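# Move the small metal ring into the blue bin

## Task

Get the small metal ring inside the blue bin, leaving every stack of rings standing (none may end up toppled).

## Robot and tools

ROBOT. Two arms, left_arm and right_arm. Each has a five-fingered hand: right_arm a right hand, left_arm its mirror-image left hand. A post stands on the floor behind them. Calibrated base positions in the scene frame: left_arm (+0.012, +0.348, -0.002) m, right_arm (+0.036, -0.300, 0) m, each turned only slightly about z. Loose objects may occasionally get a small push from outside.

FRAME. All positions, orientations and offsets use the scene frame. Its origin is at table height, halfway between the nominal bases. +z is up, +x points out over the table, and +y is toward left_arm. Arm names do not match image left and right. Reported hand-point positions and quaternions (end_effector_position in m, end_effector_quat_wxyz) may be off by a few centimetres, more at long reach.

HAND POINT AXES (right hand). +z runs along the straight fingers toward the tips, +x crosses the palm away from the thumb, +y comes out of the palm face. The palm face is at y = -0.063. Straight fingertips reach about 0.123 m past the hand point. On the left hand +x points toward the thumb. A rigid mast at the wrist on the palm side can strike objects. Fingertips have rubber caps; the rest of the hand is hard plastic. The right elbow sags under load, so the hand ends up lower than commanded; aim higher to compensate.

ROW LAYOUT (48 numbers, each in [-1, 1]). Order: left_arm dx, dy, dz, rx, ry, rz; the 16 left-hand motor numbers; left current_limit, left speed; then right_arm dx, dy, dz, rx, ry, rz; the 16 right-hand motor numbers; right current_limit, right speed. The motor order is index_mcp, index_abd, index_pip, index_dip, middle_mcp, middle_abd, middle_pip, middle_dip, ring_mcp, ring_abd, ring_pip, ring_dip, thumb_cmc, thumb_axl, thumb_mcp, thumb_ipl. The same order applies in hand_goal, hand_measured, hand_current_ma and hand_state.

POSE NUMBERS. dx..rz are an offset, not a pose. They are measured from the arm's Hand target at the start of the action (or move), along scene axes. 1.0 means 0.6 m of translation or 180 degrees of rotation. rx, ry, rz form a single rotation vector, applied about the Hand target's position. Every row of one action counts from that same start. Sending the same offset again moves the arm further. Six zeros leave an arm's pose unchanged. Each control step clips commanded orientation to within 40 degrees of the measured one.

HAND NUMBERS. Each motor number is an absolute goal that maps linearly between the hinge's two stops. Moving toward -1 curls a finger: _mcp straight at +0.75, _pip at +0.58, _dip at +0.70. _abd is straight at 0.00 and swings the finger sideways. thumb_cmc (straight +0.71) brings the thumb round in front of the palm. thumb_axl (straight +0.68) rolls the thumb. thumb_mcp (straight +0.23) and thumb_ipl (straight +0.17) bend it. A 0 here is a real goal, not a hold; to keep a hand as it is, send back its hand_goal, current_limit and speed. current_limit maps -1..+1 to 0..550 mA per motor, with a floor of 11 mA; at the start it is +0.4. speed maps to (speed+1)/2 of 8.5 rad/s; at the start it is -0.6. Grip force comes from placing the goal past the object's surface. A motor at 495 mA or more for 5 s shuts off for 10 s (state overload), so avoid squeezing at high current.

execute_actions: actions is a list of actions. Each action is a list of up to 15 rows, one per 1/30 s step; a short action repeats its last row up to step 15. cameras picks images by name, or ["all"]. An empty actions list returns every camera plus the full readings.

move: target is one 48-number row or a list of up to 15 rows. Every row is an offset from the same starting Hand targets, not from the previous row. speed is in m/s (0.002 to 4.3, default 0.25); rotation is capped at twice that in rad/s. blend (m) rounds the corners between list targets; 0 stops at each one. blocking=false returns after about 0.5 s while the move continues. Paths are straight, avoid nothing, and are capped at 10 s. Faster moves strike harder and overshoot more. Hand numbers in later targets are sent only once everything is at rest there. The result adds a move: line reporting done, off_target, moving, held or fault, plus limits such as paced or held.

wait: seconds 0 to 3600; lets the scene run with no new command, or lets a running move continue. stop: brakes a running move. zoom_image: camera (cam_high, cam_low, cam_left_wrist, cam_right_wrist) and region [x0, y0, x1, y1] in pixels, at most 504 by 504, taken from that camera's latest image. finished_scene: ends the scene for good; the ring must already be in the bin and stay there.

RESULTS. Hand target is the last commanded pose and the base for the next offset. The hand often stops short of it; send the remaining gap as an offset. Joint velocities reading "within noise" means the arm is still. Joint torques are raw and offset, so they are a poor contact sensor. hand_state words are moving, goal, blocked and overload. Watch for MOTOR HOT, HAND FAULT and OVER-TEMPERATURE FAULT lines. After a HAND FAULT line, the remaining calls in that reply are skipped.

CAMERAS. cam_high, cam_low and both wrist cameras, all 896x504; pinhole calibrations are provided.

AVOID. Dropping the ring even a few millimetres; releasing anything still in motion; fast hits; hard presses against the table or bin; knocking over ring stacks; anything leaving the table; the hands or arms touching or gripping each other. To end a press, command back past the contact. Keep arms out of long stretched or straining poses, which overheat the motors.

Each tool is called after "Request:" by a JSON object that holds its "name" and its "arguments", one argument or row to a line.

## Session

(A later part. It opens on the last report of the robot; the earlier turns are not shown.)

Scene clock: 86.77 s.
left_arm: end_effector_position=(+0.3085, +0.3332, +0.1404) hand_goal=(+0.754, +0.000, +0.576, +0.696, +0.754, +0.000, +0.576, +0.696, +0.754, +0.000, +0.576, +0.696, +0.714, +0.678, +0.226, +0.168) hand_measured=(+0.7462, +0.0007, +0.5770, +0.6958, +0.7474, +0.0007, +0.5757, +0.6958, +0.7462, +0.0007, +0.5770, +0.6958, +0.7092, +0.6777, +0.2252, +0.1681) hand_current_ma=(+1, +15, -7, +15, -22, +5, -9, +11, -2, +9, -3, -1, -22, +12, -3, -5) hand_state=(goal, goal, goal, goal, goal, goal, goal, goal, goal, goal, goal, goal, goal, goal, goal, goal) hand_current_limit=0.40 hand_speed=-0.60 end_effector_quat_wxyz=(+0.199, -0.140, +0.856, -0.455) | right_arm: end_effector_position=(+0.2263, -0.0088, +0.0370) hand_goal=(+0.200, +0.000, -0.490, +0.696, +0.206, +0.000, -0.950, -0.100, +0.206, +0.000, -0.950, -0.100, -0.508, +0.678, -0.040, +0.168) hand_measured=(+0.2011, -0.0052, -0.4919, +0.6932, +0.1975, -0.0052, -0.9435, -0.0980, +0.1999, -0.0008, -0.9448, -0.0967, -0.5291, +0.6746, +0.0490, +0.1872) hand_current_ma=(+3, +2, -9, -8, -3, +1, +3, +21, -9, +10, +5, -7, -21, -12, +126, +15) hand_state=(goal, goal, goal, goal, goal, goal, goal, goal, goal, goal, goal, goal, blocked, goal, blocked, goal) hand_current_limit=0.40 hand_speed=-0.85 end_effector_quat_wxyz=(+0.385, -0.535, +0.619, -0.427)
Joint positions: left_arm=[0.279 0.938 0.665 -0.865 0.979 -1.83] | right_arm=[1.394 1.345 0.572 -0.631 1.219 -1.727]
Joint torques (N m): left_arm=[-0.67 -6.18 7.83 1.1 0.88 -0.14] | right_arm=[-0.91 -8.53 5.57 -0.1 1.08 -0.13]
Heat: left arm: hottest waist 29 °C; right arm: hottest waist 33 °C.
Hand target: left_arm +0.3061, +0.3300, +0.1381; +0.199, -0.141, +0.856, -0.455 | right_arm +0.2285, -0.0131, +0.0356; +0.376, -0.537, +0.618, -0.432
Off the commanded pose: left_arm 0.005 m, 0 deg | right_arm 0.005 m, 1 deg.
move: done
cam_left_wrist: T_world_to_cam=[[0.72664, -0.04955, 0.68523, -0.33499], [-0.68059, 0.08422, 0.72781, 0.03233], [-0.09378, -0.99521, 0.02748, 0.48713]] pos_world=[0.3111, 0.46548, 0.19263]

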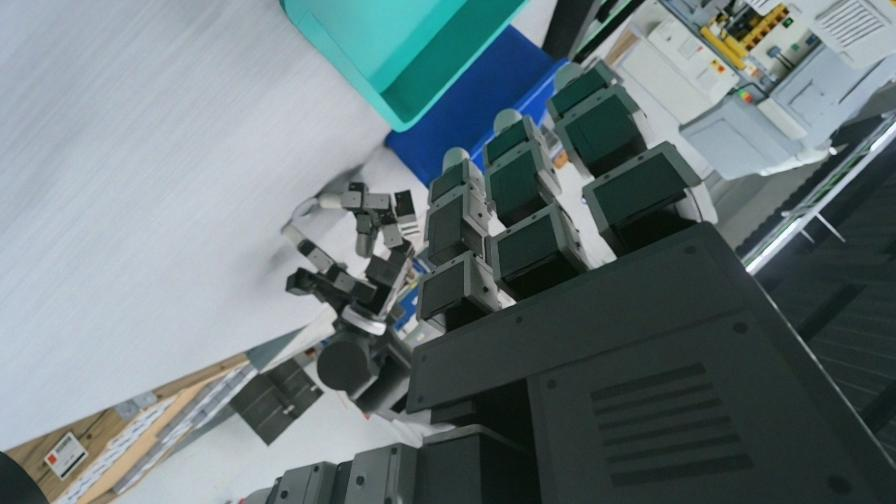

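Request:
{"name": "move", "arguments": {
  "target": [
    [0,0,0,0,0,0, 0.754,0,0.576,0.696,0.754,0,0.576,0.696,0.754,0,0.576,0.696,0.714,0.678,0.226,0.168,0.4,-0.6, 0,0,-0.006,0,0,0, 0.15,0,-0.465,0.696,0.205,0,-0.95,-0.1,0.205,0,-0.95,-0.1,-0.509,0.678,-0.04,0.168,0.4,-0.85]
  ],
  "speed": 0.1,
  "cameras": ["cam_left_wrist"]
}}

Request:
{"name": "zoom_image", "arguments": {
  "camera": "cam_left_wrist",
  "region": [260, 170, 350, 250]
}}

Scene clock: 87.57 s.
left_arm: end_effector_position=(+0.3085, +0.3332, +0.1404) hand_goal=(+0.754, +0.000, +0.576, +0.696, +0.754, +0.000, +0.576, +0.696, +0.754, +0.000, +0.576, +0.696, +0.714, +0.678, +0.226, +0.168) hand_measured=(+0.7462, +0.0007, +0.5770, +0.6958, +0.7474, +0.0007, +0.5770, +0.6958, +0.7474, +0.0007, +0.5770, +0.6958, +0.7079, +0.6777, +0.2252, +0.1681) hand_current_ma=(-11, -3, -17, +11, -19, +3, +7, -4, +7, +15, +7, -3, -12, -4, -3, -7) hand_state=(goal, goal, goal, goal, goal, goal, goal, goal, goal, goal, goal, goal, goal, goal, goal, goal) hand_current_limit=0.40 hand_speed=-0.60 end_effector_quat_wxyz=(+0.199, -0.140, +0.856, -0.455) | right_arm: end_effector_position=(+0.2263, -0.0088, +0.0370) hand_goal=(+0.150, +0.000, -0.464, +0.696, +0.206, +0.000, -0.950, -0.100, +0.206, +0.000, -0.950, -0.100, -0.508, +0.678, -0.040, +0.168) hand_measured=(+0.1517, -0.0052, -0.4662, +0.6932, +0.1987, -0.0052, -0.9435, -0.0980, +0.1987, -0.0023, -0.9448, -0.0967, -0.5278, +0.6746, +0.0411, +0.1872) hand_current_ma=(+6, -11, +18, -13, +4, +5, +12, +9, +1, +27, +12, +4, -20, +2, +119, +22) hand_state=(goal, goal, goal, goal, goal, goal, goal, goal, goal, goal, goal, goal, goal, goal, blocked, goal) hand_current_limit=0.40 hand_speed=-0.85 end_effector_quat_wxyz=(+0.385, -0.535, +0.619, -0.427)
Joint positions: left_arm=[0.279 0.938 0.665 -0.865 0.979 -1.83] | right_arm=[1.394 1.345 0.572 -0.631 1.219 -1.727]
Joint torques (N m): left_arm=[-0.97 -6.18 8.06 0.98 0.85 -0.15] | right_arm=[-1.14 -7.3 5.15 0.54 1.05 -0.12]
Heat: left arm: hottest waist 29 °C; right arm: hottest waist 33 °C.
Hand target: left_arm +0.3061, +0.3300, +0.1381; +0.199, -0.141, +0.856, -0.455 | right_arm +0.2285, -0.0131, +0.0320; +0.376, -0.537, +0.618, -0.432
Off the commanded pose: left_arm 0.005 m, 0 deg | right_arm 0.007 m, 1 deg.
move: done
cam_left_wrist: T_world_to_cam=[[0.72664, -0.04955, 0.68523, -0.33499], [-0.68059, 0.08422, 0.72781, 0.03233], [-0.09378, -0.99521, 0.02748, 0.48713]] pos_world=[0.3111, 0.46548, 0.19263]

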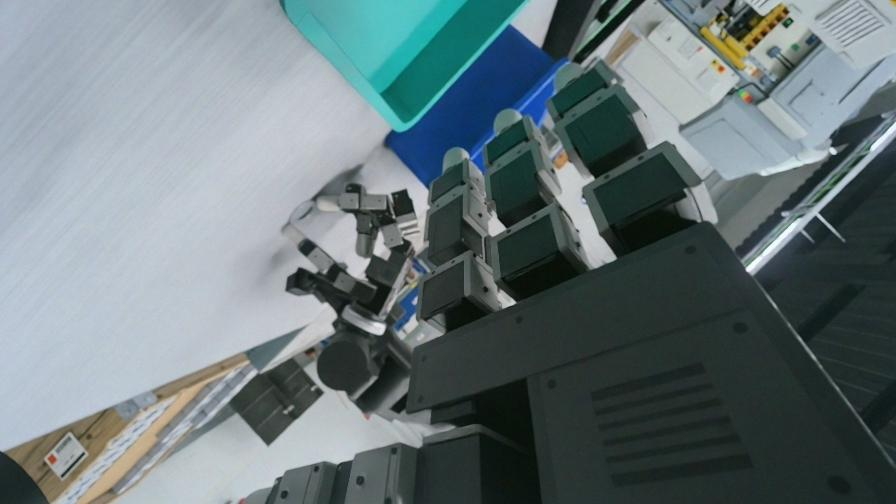

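Scaled by 5.600 from the camera's image (finer frame: 1280x720).

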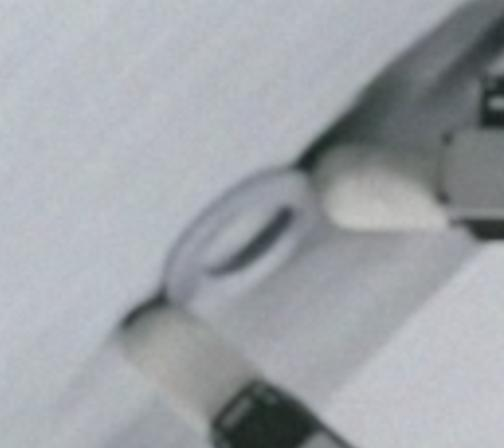

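Request:
{"name": "move", "arguments": {
  "target": [
    [0,0,0,0,0,0, 0.754,0,0.576,0.696,0.754,0,0.576,0.696,0.754,0,0.576,0.696,0.714,0.678,0.226,0.168,0.4,-0.6, 0,0,-0.003,0,0,0, 0.1,0,-0.455,0.696,0.205,0,-0.95,-0.1,0.205,0,-0.95,-0.1,-0.509,0.678,-0.06,0.168,0.4,-0.85]
  ],
  "speed": 0.1,
  "cameras": ["cam_left_wrist"]
}}

Request:
{"name": "zoom_image", "arguments": {
  "camera": "cam_left_wrist",
  "region": [260, 170, 350, 250]
}}

Scene clock: 88.23 s.
left_arm: end_effector_position=(+0.3085, +0.3332, +0.1404) hand_goal=(+0.754, +0.000, +0.576, +0.696, +0.754, +0.000, +0.576, +0.696, +0.754, +0.000, +0.576, +0.696, +0.714, +0.678, +0.226, +0.168) hand_measured=(+0.7462, +0.0007, +0.5770, +0.6958, +0.7474, -0.0008, +0.5770, +0.6958, +0.7474, -0.0008, +0.5770, +0.6958, +0.7092, +0.6767, +0.2252, +0.1681) hand_current_ma=(+3, +8, -10, +19, -9, +4, +14, +9, +7, +1, +5, +7, -18, -1, -14, -6) hand_state=(goal, goal, goal, goal, goal, goal, goal, goal, goal, goal, goal, goal, goal, goal, goal, goal) hand_current_limit=0.40 hand_speed=-0.60 end_effector_quat_wxyz=(+0.199, -0.140, +0.856, -0.455) | right_arm: end_effector_position=(+0.2263, -0.0088, +0.0370) hand_goal=(+0.100, +0.000, -0.454, +0.696, +0.206, +0.000, -0.950, -0.100, +0.206, +0.000, -0.950, -0.100, -0.508, +0.678, -0.060, +0.168) hand_measured=(+0.1348, -0.0052, -0.4547, +0.6932, +0.1987, -0.0052, -0.9423, -0.0980, +0.1999, -0.0023, -0.9435, -0.0967, -0.5266, +0.6756, +0.0382, +0.1900) hand_current_ma=(+37, +5, +4, -8, -6, +12, +3, +14, -10, +12, +17, -5, -17, -3, +147, +17) hand_state=(blocked, goal, goal, goal, goal, goal, goal, goal, goal, goal, goal, goal, goal, goal, blocked, blocked) hand_current_limit=0.40 hand_speed=-0.85 end_effector_quat_wxyz=(+0.385, -0.535, +0.619, -0.427)
Joint positions: left_arm=[0.279 0.938 0.665 -0.865 0.979 -1.83] | right_arm=[1.394 1.345 0.572 -0.631 1.219 -1.727]
Joint torques (N m): left_arm=[-1.14 -6.12 7.9 1.05 0.82 -0.19] | right_arm=[-0.91 -7.77 5.2 0.75 1.05 -0.12]
Heat: left arm: hottest waist 29 °C; right arm: hottest waist 33 °C.
Hand target: left_arm +0.3061, +0.3300, +0.1381; +0.199, -0.141, +0.856, -0.455 | right_arm +0.2285, -0.0131, +0.0302; +0.376, -0.537, +0.618, -0.432
Off the commanded pose: left_arm 0.005 m, 0 deg | right_arm 0.008 m, 1 deg.
move: done
cam_left_wrist: T_world_to_cam=[[0.72664, -0.04955, 0.68523, -0.33499], [-0.68059, 0.08422, 0.72781, 0.03233], [-0.09378, -0.99521, 0.02748, 0.48713]] pos_world=[0.3111, 0.46548, 0.19263]

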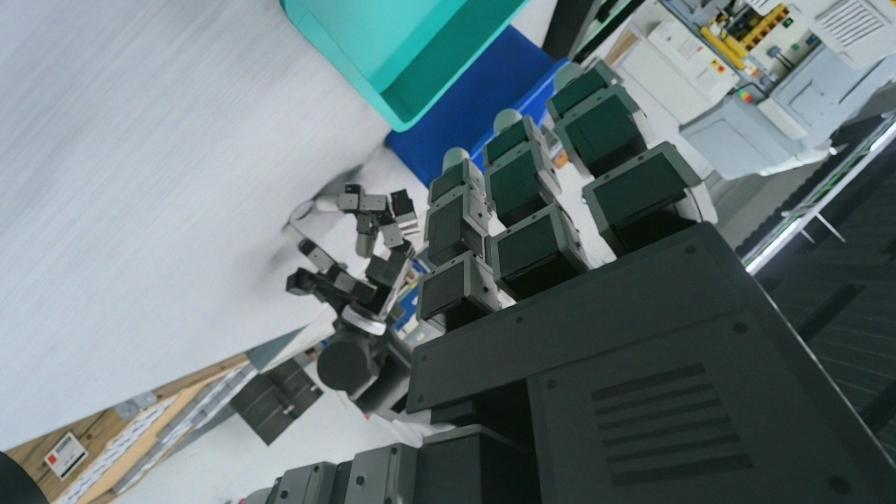

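Scaled by 5.600 from the camera's image (finer frame: 1280x720).

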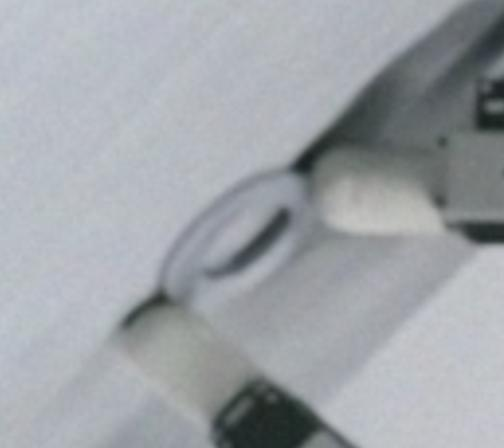

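Request:
{"name": "move", "arguments": {
  "target": [
    [0,0,0,0,0,0, 0.754,0,0.576,0.696,0.754,0,0.576,0.696,0.754,0,0.576,0.696,0.714,0.678,0.226,0.168,0.4,-0.6, 0,0,-0.003,0,0,0, 0.04,0,-0.455,0.696,0.205,0,-0.95,-0.1,0.205,0,-0.95,-0.1,-0.509,0.678,-0.06,0.168,0.4,-0.85]
  ],
  "speed": 0.1,
  "cameras": ["cam_left_wrist"]
}}

Request:
{"name": "zoom_image", "arguments": {
  "camera": "cam_left_wrist",
  "region": [260, 170, 350, 250]
}}

Scene clock: 88.87 s.
left_arm: end_effector_position=(+0.3085, +0.3332, +0.1404) hand_goal=(+0.754, +0.000, +0.576, +0.696, +0.754, +0.000, +0.576, +0.696, +0.754, +0.000, +0.576, +0.696, +0.714, +0.678, +0.226, +0.168) hand_measured=(+0.7462, +0.0007, +0.5770, +0.6958, +0.7474, +0.0007, +0.5770, +0.6958, +0.7474, +0.0007, +0.5770, +0.6958, +0.7092, +0.6777, +0.2252, +0.1672) hand_current_ma=(+2, +20, +1, +6, -10, +1, -6, +9, +0, +12, +18, -16, -2, -9, +7, -7) hand_state=(goal, goal, goal, goal, goal, goal, goal, goal, goal, goal, goal, goal, goal, goal, goal, goal) hand_current_limit=0.40 hand_speed=-0.60 end_effector_quat_wxyz=(+0.199, -0.140, +0.856, -0.455) | right_arm: end_effector_position=(+0.2263, -0.0085, +0.0370) hand_goal=(+0.040, +0.000, -0.454, +0.696, +0.206, +0.000, -0.950, -0.100, +0.206, +0.000, -0.950, -0.100, -0.508, +0.678, -0.060, +0.168) hand_measured=(+0.0395, -0.0037, -0.4547, +0.6920, +0.1987, -0.0037, -0.9423, -0.0992, +0.1987, -0.0008, -0.9448, -0.0967, -0.5278, +0.6746, +0.0352, +0.1891) hand_current_ma=(+14, +4, +9, -9, +1, +14, +7, +11, -7, +10, +11, -8, -31, +6, +136, +25) hand_state=(goal, goal, goal, goal, goal, goal, goal, goal, goal, goal, goal, goal, goal, goal, blocked, blocked) hand_current_limit=0.40 hand_speed=-0.85 end_effector_quat_wxyz=(+0.385, -0.535, +0.620, -0.426)
Joint positions: left_arm=[0.279 0.938 0.665 -0.865 0.979 -1.83] | right_arm=[1.394 1.345 0.572 -0.629 1.219 -1.727]
Joint torques (N m): left_arm=[-0.91 -6.48 7.86 0.99 0.87 -0.19] | right_arm=[-1.2 -6.83 4.88 1.05 1.07 -0.13]
Heat: left arm: hottest waist 29 °C; right arm: hottest waist 33 °C.
Hand target: left_arm +0.3061, +0.3300, +0.1381; +0.199, -0.141, +0.856, -0.455 | right_arm +0.2285, -0.0131, +0.0284; +0.376, -0.538, +0.618, -0.432
Off the commanded pose: left_arm 0.005 m, 0 deg | right_arm 0.010 m, 1 deg.
move: done
cam_left_wrist: T_world_to_cam=[[0.72664, -0.04955, 0.68523, -0.33499], [-0.68059, 0.08422, 0.72781, 0.03233], [-0.09378, -0.99521, 0.02748, 0.48713]] pos_world=[0.3111, 0.46548, 0.19263]

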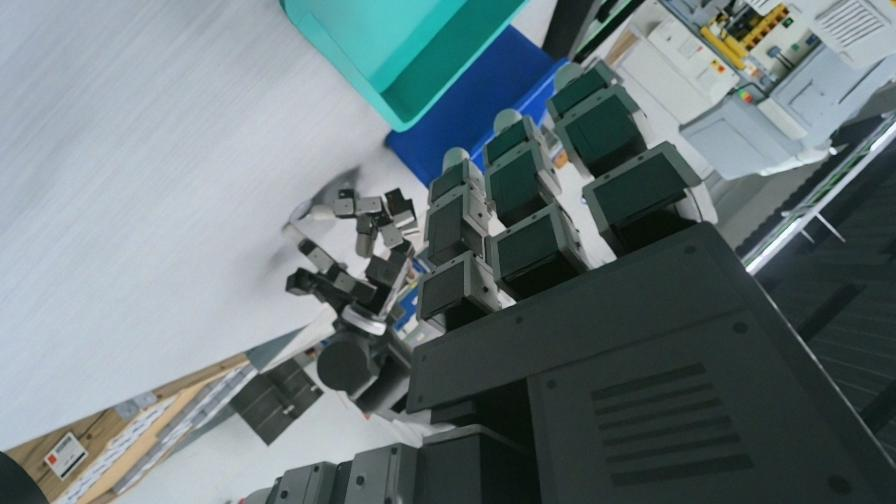

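Scaled by 5.600 from the camera's image (finer frame: 1280x720).

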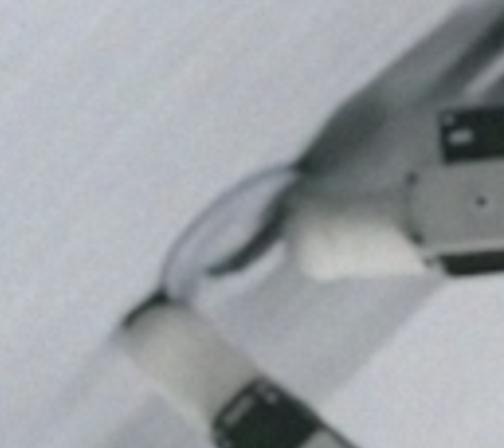

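Request:
{"name": "wait", "arguments": {
  "seconds": 0.1,
  "cameras": ["cam_high","cam_left_wrist"]
}}

Request:
{"name": "zoom_image", "arguments": {
  "camera": "cam_high",
  "region": [430, 90, 490, 150]
}}

Request:
{"name": "zoom_image", "arguments": {
  "camera": "cam_left_wrist",
  "region": [280, 190, 340, 240]
}}

Scene clock: 89.37 s.
left_arm: end_effector_position=(+0.3085, +0.3332, +0.1404) hand_goal=(+0.754, +0.000, +0.576, +0.696, +0.754, +0.000, +0.576, +0.696, +0.754, +0.000, +0.576, +0.696, +0.714, +0.678, +0.226, +0.168) hand_measured=(+0.7450, -0.0008, +0.5770, +0.6958, +0.7486, +0.0007, +0.5770, +0.6958, +0.7474, -0.0008, +0.5770, +0.6958, +0.7092, +0.6777, +0.2252, +0.1681) hand_current_ma=(-4, +6, -6, +4, -16, +5, +12, +16, -4, +11, -1, +15, -18, -1, -4, -10) hand_state=(goal, goal, goal, goal, goal, goal, goal, goal, goal, goal, goal, goal, goal, goal, goal, goal) hand_current_limit=0.40 hand_speed=-0.60 end_effector_quat_wxyz=(+0.199, -0.140, +0.856, -0.455) | right_arm: end_effector_position=(+0.2263, -0.0085, +0.0370) hand_goal=(+0.040, +0.000, -0.454, +0.696, +0.206, +0.000, -0.950, -0.100, +0.206, +0.000, -0.950, -0.100, -0.508, +0.678, -0.060, +0.168) hand_measured=(+0.0395, -0.0052, -0.4547, +0.6920, +0.1987, -0.0052, -0.9423, -0.0980, +0.1999, -0.0008, -0.9435, -0.0980, -0.5278, +0.6746, +0.0352, +0.1900) hand_current_ma=(+3, +1, -7, -9, +10, +3, +6, +4, +5, +13, +20, -1, -20, +8, +144, +36) hand_state=(goal, goal, goal, goal, goal, goal, goal, goal, goal, goal, goal, goal, goal, goal, blocked, blocked) hand_current_limit=0.40 hand_speed=-0.85 end_effector_quat_wxyz=(+0.385, -0.535, +0.620, -0.426)
Joint positions: left_arm=[0.279 0.938 0.665 -0.865 0.979 -1.83] | right_arm=[1.394 1.345 0.572 -0.629 1.219 -1.727]
Joint torques (N m): left_arm=[-1.14 -5.83 7.91 1.14 0.88 -0.13] | right_arm=[-1.61 -6.65 5.15 1.07 1.04 -0.13]
Heat: left arm: hottest waist 29 °C; right arm: hottest waist 33 °C.
Hand target: left_arm +0.3061, +0.3300, +0.1381; +0.199, -0.141, +0.856, -0.455 | right_arm +0.2285, -0.0131, +0.0284; +0.376, -0.538, +0.618, -0.432
Off the commanded pose: left_arm 0.005 m, 0 deg | right_arm 0.010 m, 1 deg.
wait: 0.10 s; at rest from the start
cam_left_wrist: T_world_to_cam=[[0.72664, -0.04955, 0.68523, -0.33499], [-0.68059, 0.08422, 0.72781, 0.03233], [-0.09378, -0.99521, 0.02748, 0.48713]] pos_world=[0.3111, 0.46548, 0.19263]

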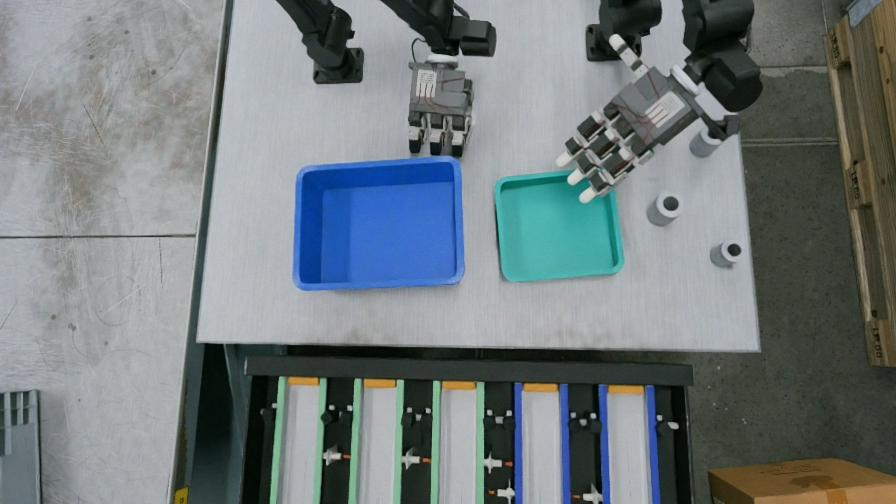

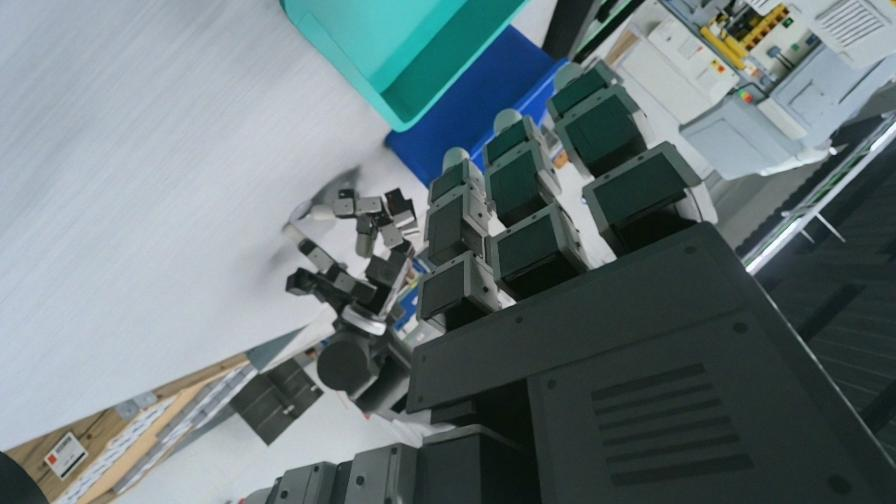

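Scaled by 8.400 from the camera's image (finer frame: 1280x720).

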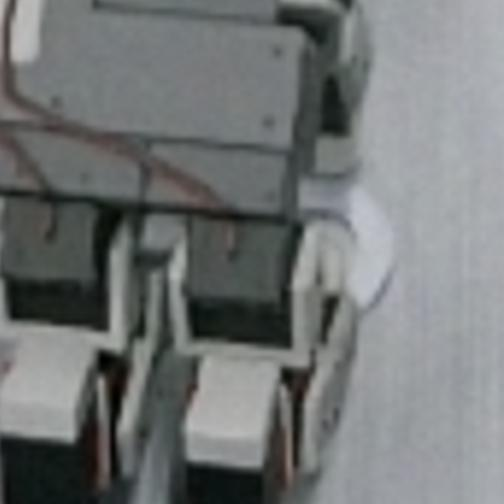

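Scaled by 8.400 from the camera's image (finer frame: 1280x720).

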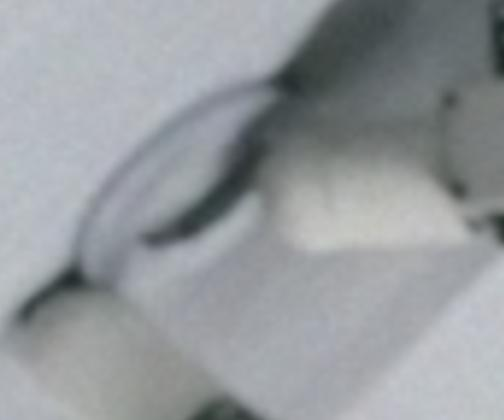

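Request:
{"name": "move", "arguments": {
  "target": [
    [0,0,0,0,0,0, 0.754,0,0.576,0.696,0.754,0,0.576,0.696,0.754,0,0.576,0.696,0.714,0.678,0.226,0.168,0.4,-0.6, 0,0,0.05,0,0,0, 0.205,0,-0.463,0.696,0.205,0,-0.463,0.696,0.479,0,-0.95,-0.1,-0.657,0.678,0.08,0.168,0.4,-0.6],
    [0,0,0,0,0,0, 0.754,0,0.576,0.696,0.754,0,0.576,0.696,0.754,0,0.576,0.696,0.714,0.678,0.226,0.168,0.4,-0.6, -0.01,-0.07,0.05,0,0,0, 0.205,0,-0.463,0.696,0.205,0,-0.463,0.696,0.479,0,-0.95,-0.1,-0.657,0.678,0.08,0.168,0.4,-0.6]
  ],
  "speed": 0.2,
  "blend": 0.01,
  "cameras": ["cam_left_wrist","cam_high"]
}}

Request:
{"name": "zoom_image", "arguments": {
  "camera": "cam_high",
  "region": [430, 90, 490, 150]
}}

Request:
{"name": "zoom_image", "arguments": {
  "camera": "cam_left_wrist",
  "region": [240, 150, 400, 290]
}}

Scene clock: 91.50 s.
left_arm: end_effector_position=(+0.3085, +0.3332, +0.1404) hand_goal=(+0.754, +0.000, +0.576, +0.696, +0.754, +0.000, +0.576, +0.696, +0.754, +0.000, +0.576, +0.696, +0.714, +0.678, +0.226, +0.168) hand_measured=(+0.7462, -0.0008, +0.5770, +0.6958, +0.7474, +0.0007, +0.5770, +0.6958, +0.7462, +0.0007, +0.5770, +0.6958, +0.7079, +0.6767, +0.2252, +0.1681) hand_current_ma=(+10, +6, -10, +15, -11, +7, +21, +8, -1, +15, +15, +4, -13, +0, -15, -15) hand_state=(goal, goal, goal, goal, goal, goal, goal, goal, goal, goal, goal, goal, goal, goal, goal, goal) hand_current_limit=0.40 hand_speed=-0.60 end_effector_quat_wxyz=(+0.199, -0.140, +0.856, -0.455) | right_arm: end_effector_position=(+0.2213, -0.0480, +0.0613) hand_goal=(+0.206, +0.000, -0.462, +0.696, +0.206, +0.000, -0.462, +0.696, +0.480, +0.000, -0.950, -0.100, -0.656, +0.678, +0.080, +0.168) hand_measured=(+0.1891, +0.0007, -0.4611, +0.6932, +0.1987, -0.0081, -0.4598, +0.6983, +0.4652, -0.0008, -0.9448, -0.0980, -0.6509, +0.6788, +0.0787, +0.1710) hand_current_ma=(-12, -9, +14, +7, -3, +6, +2, +3, -5, -2, +7, +4, +3, +10, +8, +8) hand_state=(goal, goal, goal, goal, goal, goal, goal, goal, goal, goal, goal, goal, goal, goal, goal, goal) hand_current_limit=0.40 hand_speed=-0.60 end_effector_quat_wxyz=(+0.387, -0.532, +0.621, -0.425)
Joint positions: left_arm=[0.279 0.938 0.665 -0.865 0.979 -1.83] | right_arm=[1.385 1.157 0.501 -0.721 1.218 -1.746]
Joint torques (N m): left_arm=[-0.44 -5.77 7.98 1.29 0.87 -0.17] | right_arm=[-0.91 -6.36 5.72 0.06 1.05 -0.19]
Heat: left arm: hottest waist 29 °C; right arm: hottest waist 33 °C.
Hand target: left_arm +0.3061, +0.3300, +0.1381; +0.199, -0.141, +0.856, -0.455 | right_arm +0.2225, -0.0552, +0.0584; +0.376, -0.538, +0.618, -0.433
Off the commanded pose: left_arm 0.005 m, 0 deg | right_arm 0.008 m, 2 deg.
move: done
cam_left_wrist: T_world_to_cam=[[0.72664, -0.04955, 0.68523, -0.33499], [-0.68059, 0.08422, 0.72781, 0.03233], [-0.09378, -0.99521, 0.02748, 0.48713]] pos_world=[0.3111, 0.46548, 0.19263]
Images, in order (width x height): cam_high 896x504, cam_left_wrist 896x504.

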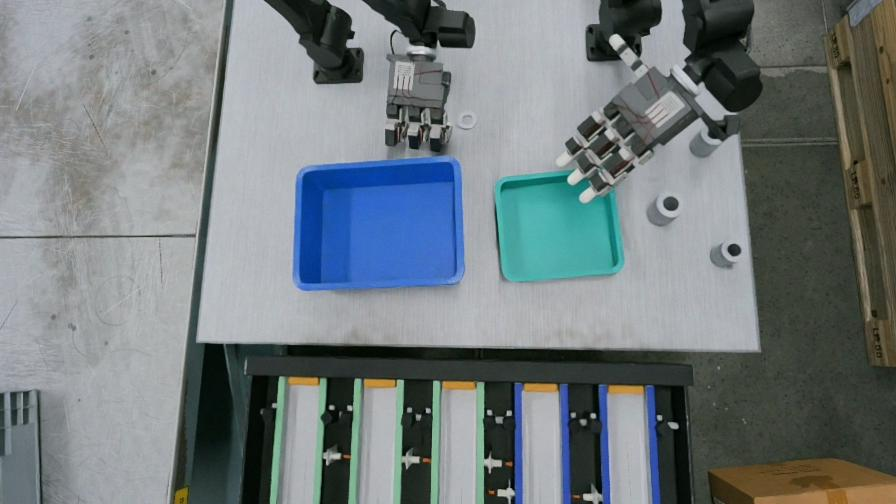

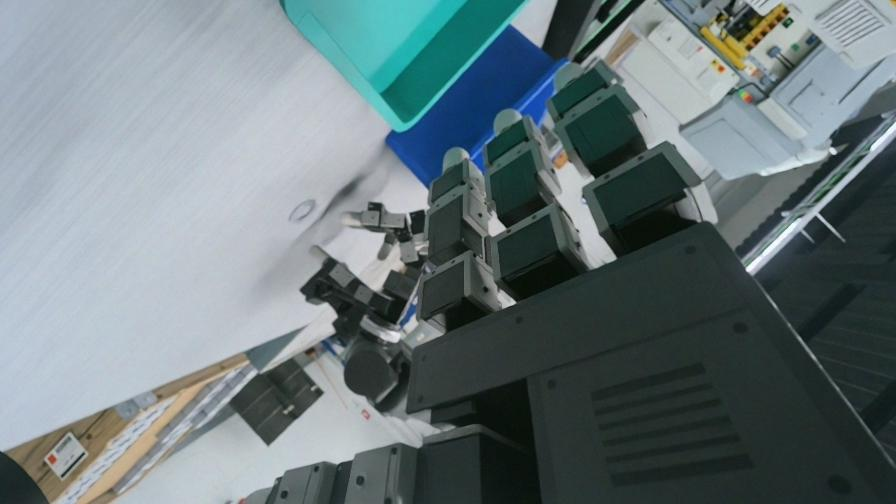

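Scaled by 8.400 from the camera's image (finer frame: 1280x720).

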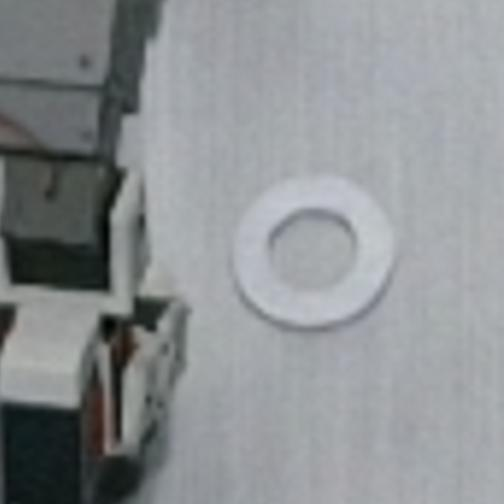

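Scaled by 3.150 from the camera's image (finer frame: 1280x720).

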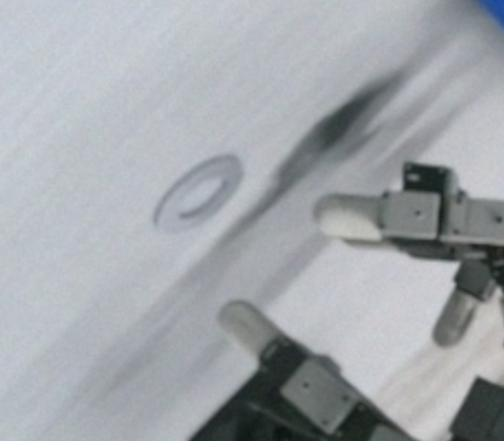

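Request:
{"name": "move", "arguments": {
  "target": [
    [0,0,0,0,0,0, 0.754,0,0.576,0.696,0.754,0,0.576,0.696,0.754,0,0.576,0.696,0.714,0.678,0.226,0.168,0.4,-0.6, -0.0017,0.140,-0.012,0,0,0, 0.205,0,-0.463,0.696,0.205,0,-0.463,0.696,0.479,0,-0.95,-0.1,-0.657,0.678,0.08,0.168,0.4,-0.6]
  ],
  "speed": 0.15,
  "cameras": []
}}

Scene clock: 95.33 s.
left_arm: end_effector_position=(+0.3085, +0.3332, +0.1404) hand_goal=(+0.754, +0.000, +0.576, +0.696, +0.754, +0.000, +0.576, +0.696, +0.754, +0.000, +0.576, +0.696, +0.714, +0.678, +0.226, +0.168) hand_measured=(+0.7462, +0.0007, +0.5770, +0.6958, +0.7474, -0.0008, +0.5770, +0.6958, +0.7462, +0.0007, +0.5770, +0.6971, +0.7079, +0.6777, +0.2252, +0.1672) hand_current_ma=(-8, +18, -4, -3, -15, +1, +15, +10, +11, +16, -2, -7, -20, -2, -14, -7) hand_state=(goal, goal, goal, goal, goal, goal, goal, goal, goal, goal, goal, goal, goal, goal, goal, goal) hand_current_limit=0.40 hand_speed=-0.60 end_effector_quat_wxyz=(+0.199, -0.140, +0.856, -0.455) | right_arm: end_effector_position=(+0.2222, +0.0161, +0.0453) hand_goal=(+0.206, +0.000, -0.462, +0.696, +0.206, +0.000, -0.462, +0.696, +0.480, +0.000, -0.950, -0.100, -0.656, +0.678, +0.080, +0.168) hand_measured=(+0.1879, +0.0021, -0.4598, +0.6920, +0.1975, -0.0052, -0.4585, +0.6983, +0.4664, -0.0023, -0.9448, -0.0967, -0.6496, +0.6788, +0.0787, +0.1691) hand_current_ma=(-16, -11, +14, -7, +11, +13, -4, +14, -13, +3, +3, +16, +2, +17, +6, +2) hand_state=(goal, goal, goal, goal, goal, goal, goal, goal, goal, goal, goal, goal, goal, goal, goal, goal) hand_current_limit=0.40 hand_speed=-0.60 end_effector_quat_wxyz=(+0.369, -0.541, +0.616, -0.437)
Joint positions: left_arm=[0.279 0.938 0.665 -0.865 0.979 -1.83] | right_arm=[1.42 1.426 0.691 -0.809 1.218 -1.619]
Joint torques (N m): left_arm=[-1.08 -6.59 8.14 1.07 0.83 -0.21] | right_arm=[0.32 -9.29 7.51 -0.38 1.31 0.09]
Heat: left arm: hottest waist 29 °C; right arm: hottest waist 33 °C.
Hand target: left_arm +0.3061, +0.3300, +0.1381; +0.199, -0.141, +0.856, -0.455 | right_arm +0.2215, +0.0289, +0.0513; +0.377, -0.537, +0.618, -0.432
Off the commanded pose: left_arm 0.005 m, 0 deg | right_arm 0.014 m, 1 deg.
move: off_target (right_arm)

Request:
{"name": "move", "arguments": {
  "target": [
    [0,0,0,0,0,0, 0.754,0,0.576,0.696,0.754,0,0.576,0.696,0.754,0,0.576,0.696,0.714,0.678,0.226,0.168,0.4,-0.6, -0.003,-0.010,-0.013,0,0,0, 0.205,0,-0.463,0.696,0.205,0,-0.463,0.696,0.479,0,-0.95,-0.1,-0.657,0.678,0.08,0.168,0.4,-0.6]
  ],
  "speed": 0.1,
  "cameras": ["cam_left_wrist","cam_high"]
}}

Request:
{"name": "zoom_image", "arguments": {
  "camera": "cam_high",
  "region": [430, 90, 490, 150]
}}

Request:
{"name": "zoom_image", "arguments": {
  "camera": "cam_left_wrist",
  "region": [260, 170, 350, 250]
}}

Scene clock: 96.03 s.
left_arm: end_effector_position=(+0.3085, +0.3332, +0.1404) hand_goal=(+0.754, +0.000, +0.576, +0.696, +0.754, +0.000, +0.576, +0.696, +0.754, +0.000, +0.576, +0.696, +0.714, +0.678, +0.226, +0.168) hand_measured=(+0.7462, +0.0007, +0.5770, +0.6971, +0.7474, -0.0008, +0.5770, +0.6958, +0.7474, +0.0007, +0.5770, +0.6958, +0.7079, +0.6767, +0.2252, +0.1681) hand_current_ma=(-17, +12, -21, +1, -9, +2, +28, +23, -1, +12, -1, +6, -11, -15, +8, -1) hand_state=(goal, goal, goal, goal, goal, goal, goal, goal, goal, goal, goal, goal, goal, goal, goal, goal) hand_current_limit=0.40 hand_speed=-0.60 end_effector_quat_wxyz=(+0.199, -0.140, +0.856, -0.455) | right_arm: end_effector_position=(+0.2224, +0.0169, +0.0455) hand_goal=(+0.206, +0.000, -0.462, +0.696, +0.206, +0.000, -0.462, +0.696, +0.480, +0.000, -0.950, -0.100, -0.656, +0.678, +0.080, +0.168) hand_measured=(+0.1891, +0.0007, -0.4611, +0.6932, +0.1987, -0.0052, -0.4598, +0.6983, +0.4664, -0.0008, -0.9435, -0.0967, -0.6484, +0.6788, +0.0787, +0.1700) hand_current_ma=(-10, -3, +14, +4, -11, +8, -4, +18, -13, +15, +1, -3, -4, +0, +15, +4) hand_state=(goal, goal, goal, goal, goal, goal, goal, goal, goal, goal, goal, goal, goal, goal, goal, goal) hand_current_limit=0.40 hand_speed=-0.60 end_effector_quat_wxyz=(+0.371, -0.538, +0.619, -0.436)
Joint positions: left_arm=[0.279 0.938 0.665 -0.865 0.979 -1.83] | right_arm=[1.42 1.426 0.691 -0.809 1.218 -1.61]
Joint torques (N m): left_arm=[-0.97 -6.07 7.99 1.17 0.85 -0.17] | right_arm=[0.15 -8.23 6.02 0.34 1.28 0.05]
Heat: left arm: hottest waist 29 °C; right arm: hottest waist 33 °C.
Hand target: left_arm +0.3061, +0.3300, +0.1381; +0.199, -0.141, +0.856, -0.455 | right_arm +0.2197, +0.0229, +0.0435; +0.377, -0.537, +0.618, -0.432
Off the commanded pose: left_arm 0.005 m, 0 deg | right_arm 0.007 m, 1 deg.
move: done
cam_left_wrist: T_world_to_cam=[[0.72664, -0.04955, 0.68523, -0.33499], [-0.68059, 0.08422, 0.72781, 0.03233], [-0.09378, -0.99521, 0.02748, 0.48713]] pos_world=[0.3111, 0.46548, 0.19263]
Images, in order (width x height): cam_high 896x504, cam_left_wrist 896x504.

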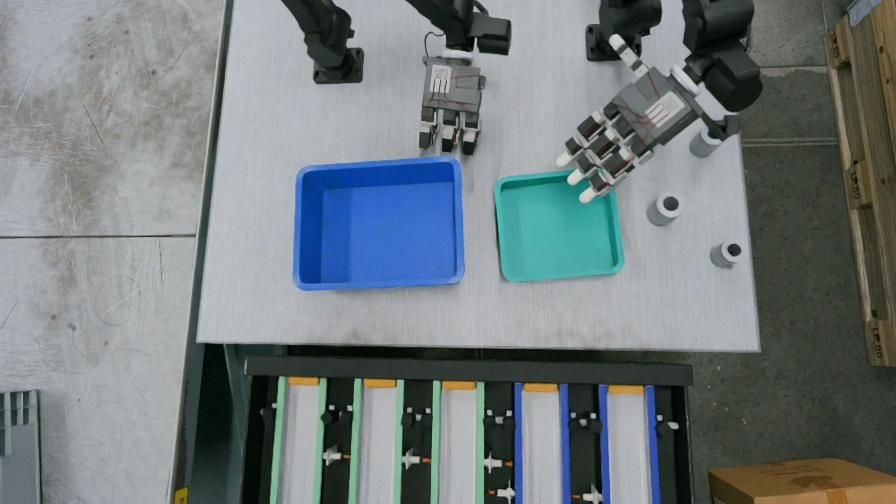

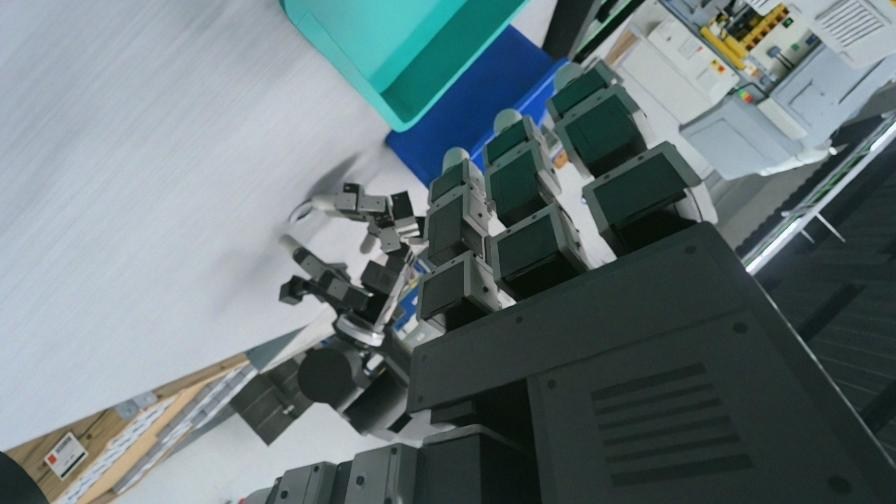

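Scaled by 8.400 from the camera's image (finer frame: 1280x720).

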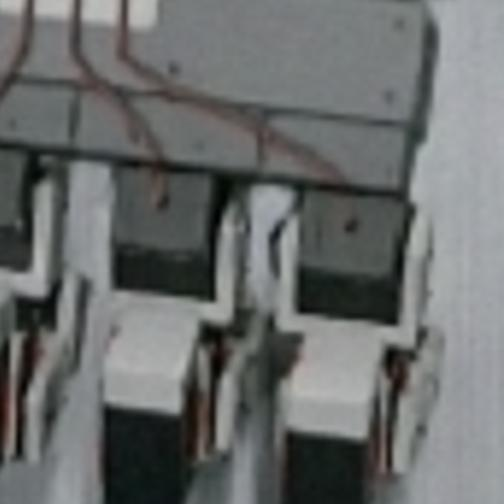

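Scaled by 5.600 from the camera's image (finer frame: 1280x720).

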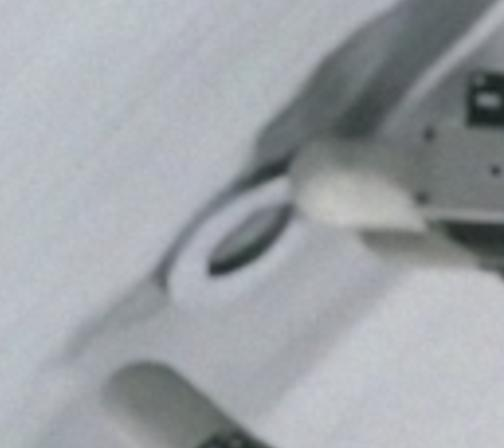

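Request:
{"name": "move", "arguments": {
  "target": [
    [0,0,0,0,0,0, 0.754,0,0.576,0.696,0.754,0,0.576,0.696,0.754,0,0.576,0.696,0.714,0.678,0.226,0.168,0.4,-0.6, -0.002,-0.016,-0.010,0,0,0, 0.205,0,-0.463,0.696,0.205,0,-0.463,0.696,0.479,0,-0.95,-0.1,-0.657,0.678,0.08,0.168,0.4,-0.6]
  ],
  "speed": 0.1,
  "cameras": []
}}

Scene clock: 97.10 s.
left_arm: end_effector_position=(+0.3085, +0.3332, +0.1404) hand_goal=(+0.754, +0.000, +0.576, +0.696, +0.754, +0.000, +0.576, +0.696, +0.754, +0.000, +0.576, +0.696, +0.714, +0.678, +0.226, +0.168) hand_measured=(+0.7462, +0.0007, +0.5757, +0.6958, +0.7474, -0.0008, +0.5770, +0.6958, +0.7462, -0.0008, +0.5770, +0.6958, +0.7092, +0.6767, +0.2252, +0.1672) hand_current_ma=(-7, +6, -23, +11, +1, +11, +0, +7, -12, +14, +7, -5, -9, -3, +0, -9) hand_state=(goal, goal, goal, goal, goal, goal, goal, goal, goal, goal, goal, goal, goal, goal, goal, goal) hand_current_limit=0.40 hand_speed=-0.60 end_effector_quat_wxyz=(+0.199, -0.140, +0.856, -0.455) | right_arm: end_effector_position=(+0.2214, +0.0103, +0.0396) hand_goal=(+0.206, +0.000, -0.462, +0.696, +0.206, +0.000, -0.462, +0.696, +0.480, +0.000, -0.950, -0.100, -0.656, +0.678, +0.080, +0.168) hand_measured=(+0.1891, +0.0007, -0.4598, +0.6932, +0.1987, -0.0037, -0.4585, +0.6983, +0.4677, -0.0023, -0.9435, -0.0967, -0.6496, +0.6788, +0.0787, +0.1700) hand_current_ma=(-3, +4, +16, -7, -6, +8, +4, +1, -8, +11, +6, +2, +1, -2, -10, +2) hand_state=(goal, goal, goal, goal, goal, goal, goal, goal, goal, goal, goal, goal, goal, goal, goal, goal) hand_current_limit=0.40 hand_speed=-0.60 end_effector_quat_wxyz=(+0.370, -0.539, +0.618, -0.437)
Joint positions: left_arm=[0.279 0.938 0.665 -0.865 0.979 -1.83] | right_arm=[1.42 1.426 0.67 -0.795 1.219 -1.608]
Joint torques (N m): left_arm=[-0.97 -5.89 7.94 0.98 0.85 -0.17] | right_arm=[0.5 -9.58 5.07 0.73 1.31 0.05]
Heat: left arm: hottest waist 29 °C; right arm: hottest waist 33 °C.
Hand target: left_arm +0.3061, +0.3300, +0.1381; +0.199, -0.141, +0.856, -0.455 | right_arm +0.2185, +0.0133, +0.0375; +0.376, -0.538, +0.618, -0.433
Off the commanded pose: left_arm 0.005 m, 0 deg | right_arm 0.005 m, 1 deg.
move: done

Request:
{"name": "move", "arguments": {
  "target": [
    [0,0,0,0,0,0, 0.754,0,0.576,0.696,0.754,0,0.576,0.696,0.754,0,0.576,0.696,0.714,0.678,0.226,0.168,0.4,-0.6, 0,0.008,-0.009,0,0,0, 0.205,0,-0.463,0.696,0.205,0,-0.463,0.696,0.479,0,-0.95,-0.1,-0.657,0.678,0.06,0.168,0.4,-0.6]
  ],
  "speed": 0.1,
  "cameras": ["cam_left_wrist","cam_high"]
}}

Request:
{"name": "zoom_image", "arguments": {
  "camera": "cam_high",
  "region": [430, 90, 490, 150]
}}

Request:
{"name": "zoom_image", "arguments": {
  "camera": "cam_left_wrist",
  "region": [260, 170, 350, 250]
}}

Scene clock: 97.80 s.
left_arm: end_effector_position=(+0.3085, +0.3332, +0.1404) hand_goal=(+0.754, +0.000, +0.576, +0.696, +0.754, +0.000, +0.576, +0.696, +0.754, +0.000, +0.576, +0.696, +0.714, +0.678, +0.226, +0.168) hand_measured=(+0.7462, -0.0008, +0.5770, +0.6958, +0.7474, +0.0007, +0.5770, +0.6958, +0.7474, +0.0007, +0.5770, +0.6958, +0.7092, +0.6767, +0.2252, +0.1681) hand_current_ma=(-9, +14, -13, +13, -4, +9, +13, +17, -8, +5, +11, -6, -10, -16, -5, -8) hand_state=(goal, goal, goal, goal, goal, goal, goal, goal, goal, goal, goal, goal, goal, goal, goal, goal) hand_current_limit=0.40 hand_speed=-0.60 end_effector_quat_wxyz=(+0.199, -0.140, +0.856, -0.455) | right_arm: end_effector_position=(+0.2218, +0.0127, +0.0367) hand_goal=(+0.206, +0.000, -0.462, +0.696, +0.206, +0.000, -0.462, +0.696, +0.480, +0.000, -0.950, -0.100, -0.656, +0.678, +0.060, +0.168) hand_measured=(+0.1891, -0.0066, -0.4662, +0.6894, +0.1987, -0.0081, -0.4598, +0.6983, +0.4664, -0.0023, -0.9448, -0.0967, -0.6559, +0.6777, +0.0639, +0.1700) hand_current_ma=(-16, +10, +3, -3, +4, +7, +4, +10, -10, +16, +12, -4, -9, -3, +5, +5) hand_state=(goal, goal, goal, goal, goal, goal, goal, goal, goal, goal, goal, goal, goal, goal, goal, goal) hand_current_limit=0.40 hand_speed=-0.60 end_effector_quat_wxyz=(+0.372, -0.536, +0.619, -0.436)
Joint positions: left_arm=[0.279 0.938 0.665 -0.865 0.979 -1.83] | right_arm=[1.422 1.437 0.67 -0.782 1.222 -1.601]
Joint torques (N m): left_arm=[-1.03 -6.12 8.08 1.1 0.86 -0.18] | right_arm=[0.67 -7.65 5.52 0.72 1.17 0.02]
Heat: left arm: hottest waist 29 °C; right arm: hottest waist 33 °C.
Hand target: left_arm +0.3061, +0.3300, +0.1381; +0.199, -0.141, +0.856, -0.455 | right_arm +0.2184, +0.0181, +0.0320; +0.376, -0.538, +0.618, -0.432
Off the commanded pose: left_arm 0.005 m, 0 deg | right_arm 0.008 m, 1 deg.
move: done
cam_left_wrist: T_world_to_cam=[[0.72664, -0.04955, 0.68523, -0.33499], [-0.68059, 0.08422, 0.72781, 0.03233], [-0.09378, -0.99521, 0.02748, 0.48713]] pos_world=[0.3111, 0.46548, 0.19263]
Images, in order (width x height): cam_high 896x504, cam_left_wrist 896x504.

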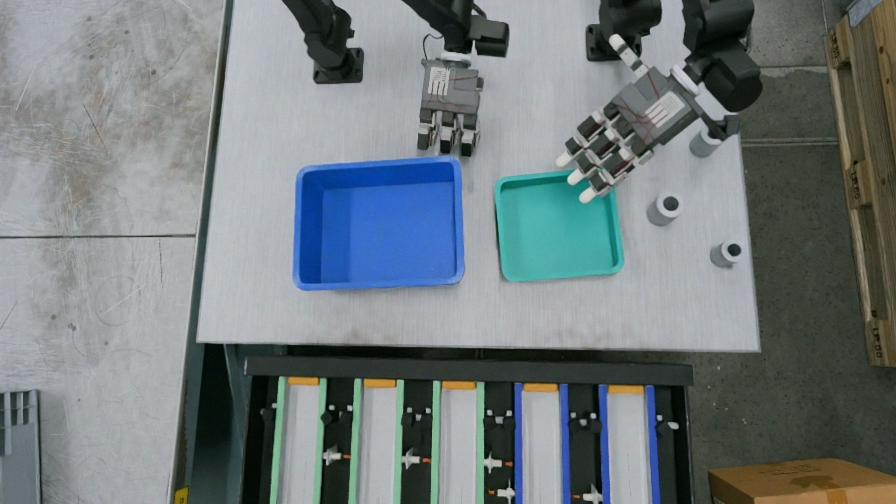

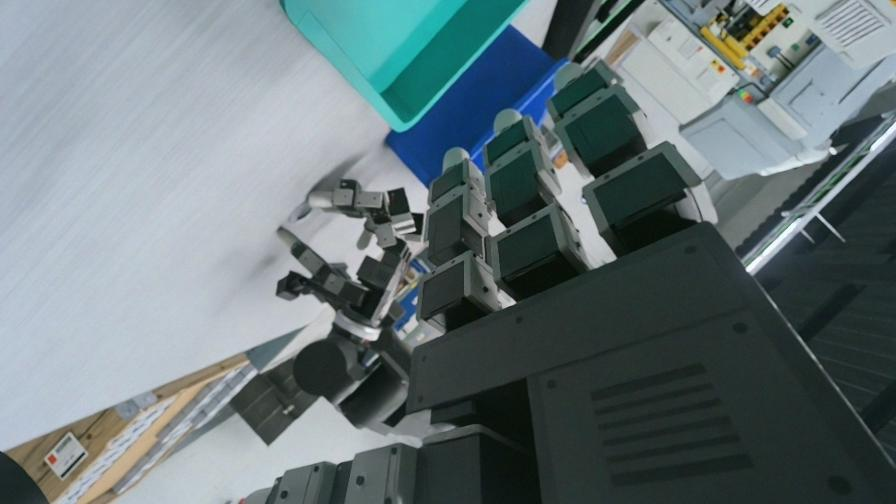

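Scaled by 8.400 from the camera's image (finer frame: 1280x720).

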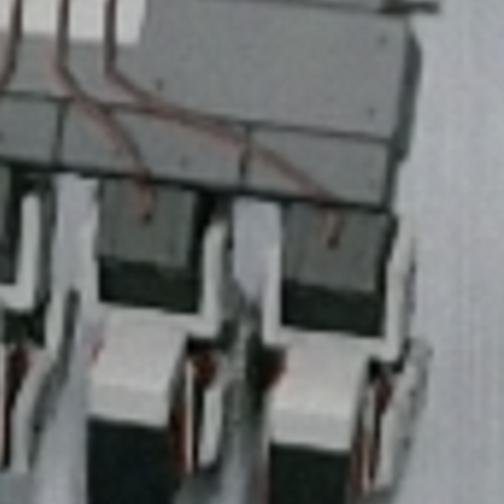

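Scaled by 5.600 from the camera's image (finer frame: 1280x720).

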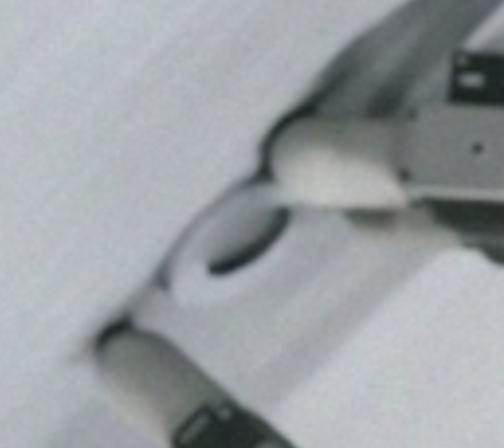

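Request:
{"name": "move", "arguments": {
  "target": [
    [0,0,0,0,0,0, 0.754,0,0.576,0.696,0.754,0,0.576,0.696,0.754,0,0.576,0.696,0.714,0.678,0.226,0.168,0.4,-0.6, 0,0.001,-0.002,0,0,0, 0.13,0,-0.42,0.696,0.13,0,-0.42,0.696,0.479,0,-0.95,-0.1,-0.657,0.678,0.0,0.168,0.7,-0.85]
  ],
  "speed": 0.1,
  "cameras": ["cam_left_wrist"]
}}

Request:
{"name": "zoom_image", "arguments": {
  "camera": "cam_left_wrist",
  "region": [260, 170, 350, 250]
}}

Scene clock: 98.47 s.
left_arm: end_effector_position=(+0.3085, +0.3332, +0.1404) hand_goal=(+0.754, +0.000, +0.576, +0.696, +0.754, +0.000, +0.576, +0.696, +0.754, +0.000, +0.576, +0.696, +0.714, +0.678, +0.226, +0.168) hand_measured=(+0.7462, +0.0007, +0.5770, +0.6958, +0.7474, -0.0008, +0.5770, +0.6971, +0.7474, +0.0007, +0.5770, +0.6971, +0.7079, +0.6777, +0.2252, +0.1681) hand_current_ma=(-1, -3, +0, +22, -11, -6, +27, -2, +1, +17, -3, +2, -13, +0, +1, +3) hand_state=(goal, goal, goal, goal, goal, goal, goal, goal, goal, goal, goal, goal, goal, goal, goal, goal) hand_current_limit=0.40 hand_speed=-0.60 end_effector_quat_wxyz=(+0.199, -0.140, +0.856, -0.455) | right_arm: end_effector_position=(+0.2220, +0.0135, +0.0374) hand_goal=(+0.130, +0.000, -0.420, +0.696, +0.130, +0.000, -0.420, +0.696, +0.480, +0.000, -0.950, -0.100, -0.656, +0.678, +0.000, +0.168) hand_measured=(+0.1288, -0.0052, -0.4226, +0.6907, +0.1276, -0.0081, -0.4226, +0.6996, +0.4664, -0.0008, -0.9435, -0.0980, -0.6622, +0.6788, +0.0134, +0.1729) hand_current_ma=(-2, -14, +8, -4, -2, +10, +11, +18, -5, +9, +3, +4, +1, -7, +14, +2) hand_state=(goal, goal, goal, goal, goal, goal, goal, goal, goal, goal, goal, goal, goal, goal, goal, goal) hand_current_limit=0.70 hand_speed=-0.85 end_effector_quat_wxyz=(+0.375, -0.535, +0.618, -0.437)
Joint positions: left_arm=[0.279 0.938 0.665 -0.865 0.979 -1.83] | right_arm=[1.423 1.437 0.67 -0.779 1.226 -1.6]
Joint torques (N m): left_arm=[-0.44 -6.24 7.84 1.18 0.89 -0.18] | right_arm=[0.03 -7.94 5.52 0.87 0.95 0.02]
Heat: left arm: hottest waist 29 °C; right arm: hottest waist 33 °C.
Hand target: left_arm +0.3061, +0.3300, +0.1381; +0.199, -0.141, +0.856, -0.455 | right_arm +0.2184, +0.0187, +0.0309; +0.376, -0.538, +0.618, -0.432
Off the commanded pose: left_arm 0.005 m, 0 deg | right_arm 0.009 m, 1 deg.
move: done
cam_left_wrist: T_world_to_cam=[[0.72664, -0.04955, 0.68523, -0.33499], [-0.68059, 0.08422, 0.72781, 0.03233], [-0.09378, -0.99521, 0.02748, 0.48713]] pos_world=[0.3111, 0.46548, 0.19263]

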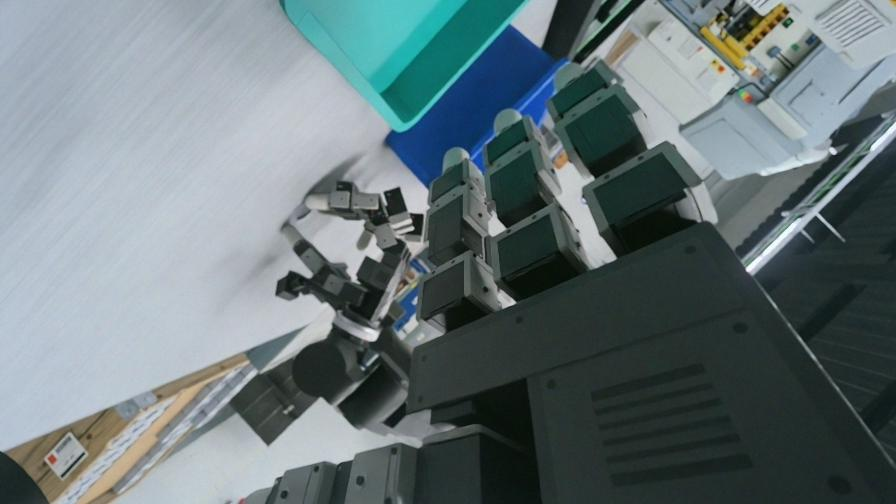

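Scaled by 5.600 from the camera's image (finer frame: 1280x720).

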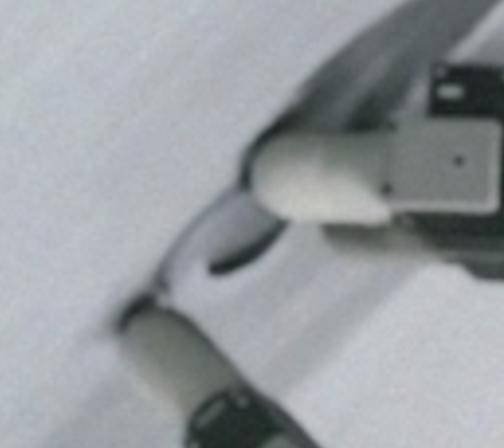

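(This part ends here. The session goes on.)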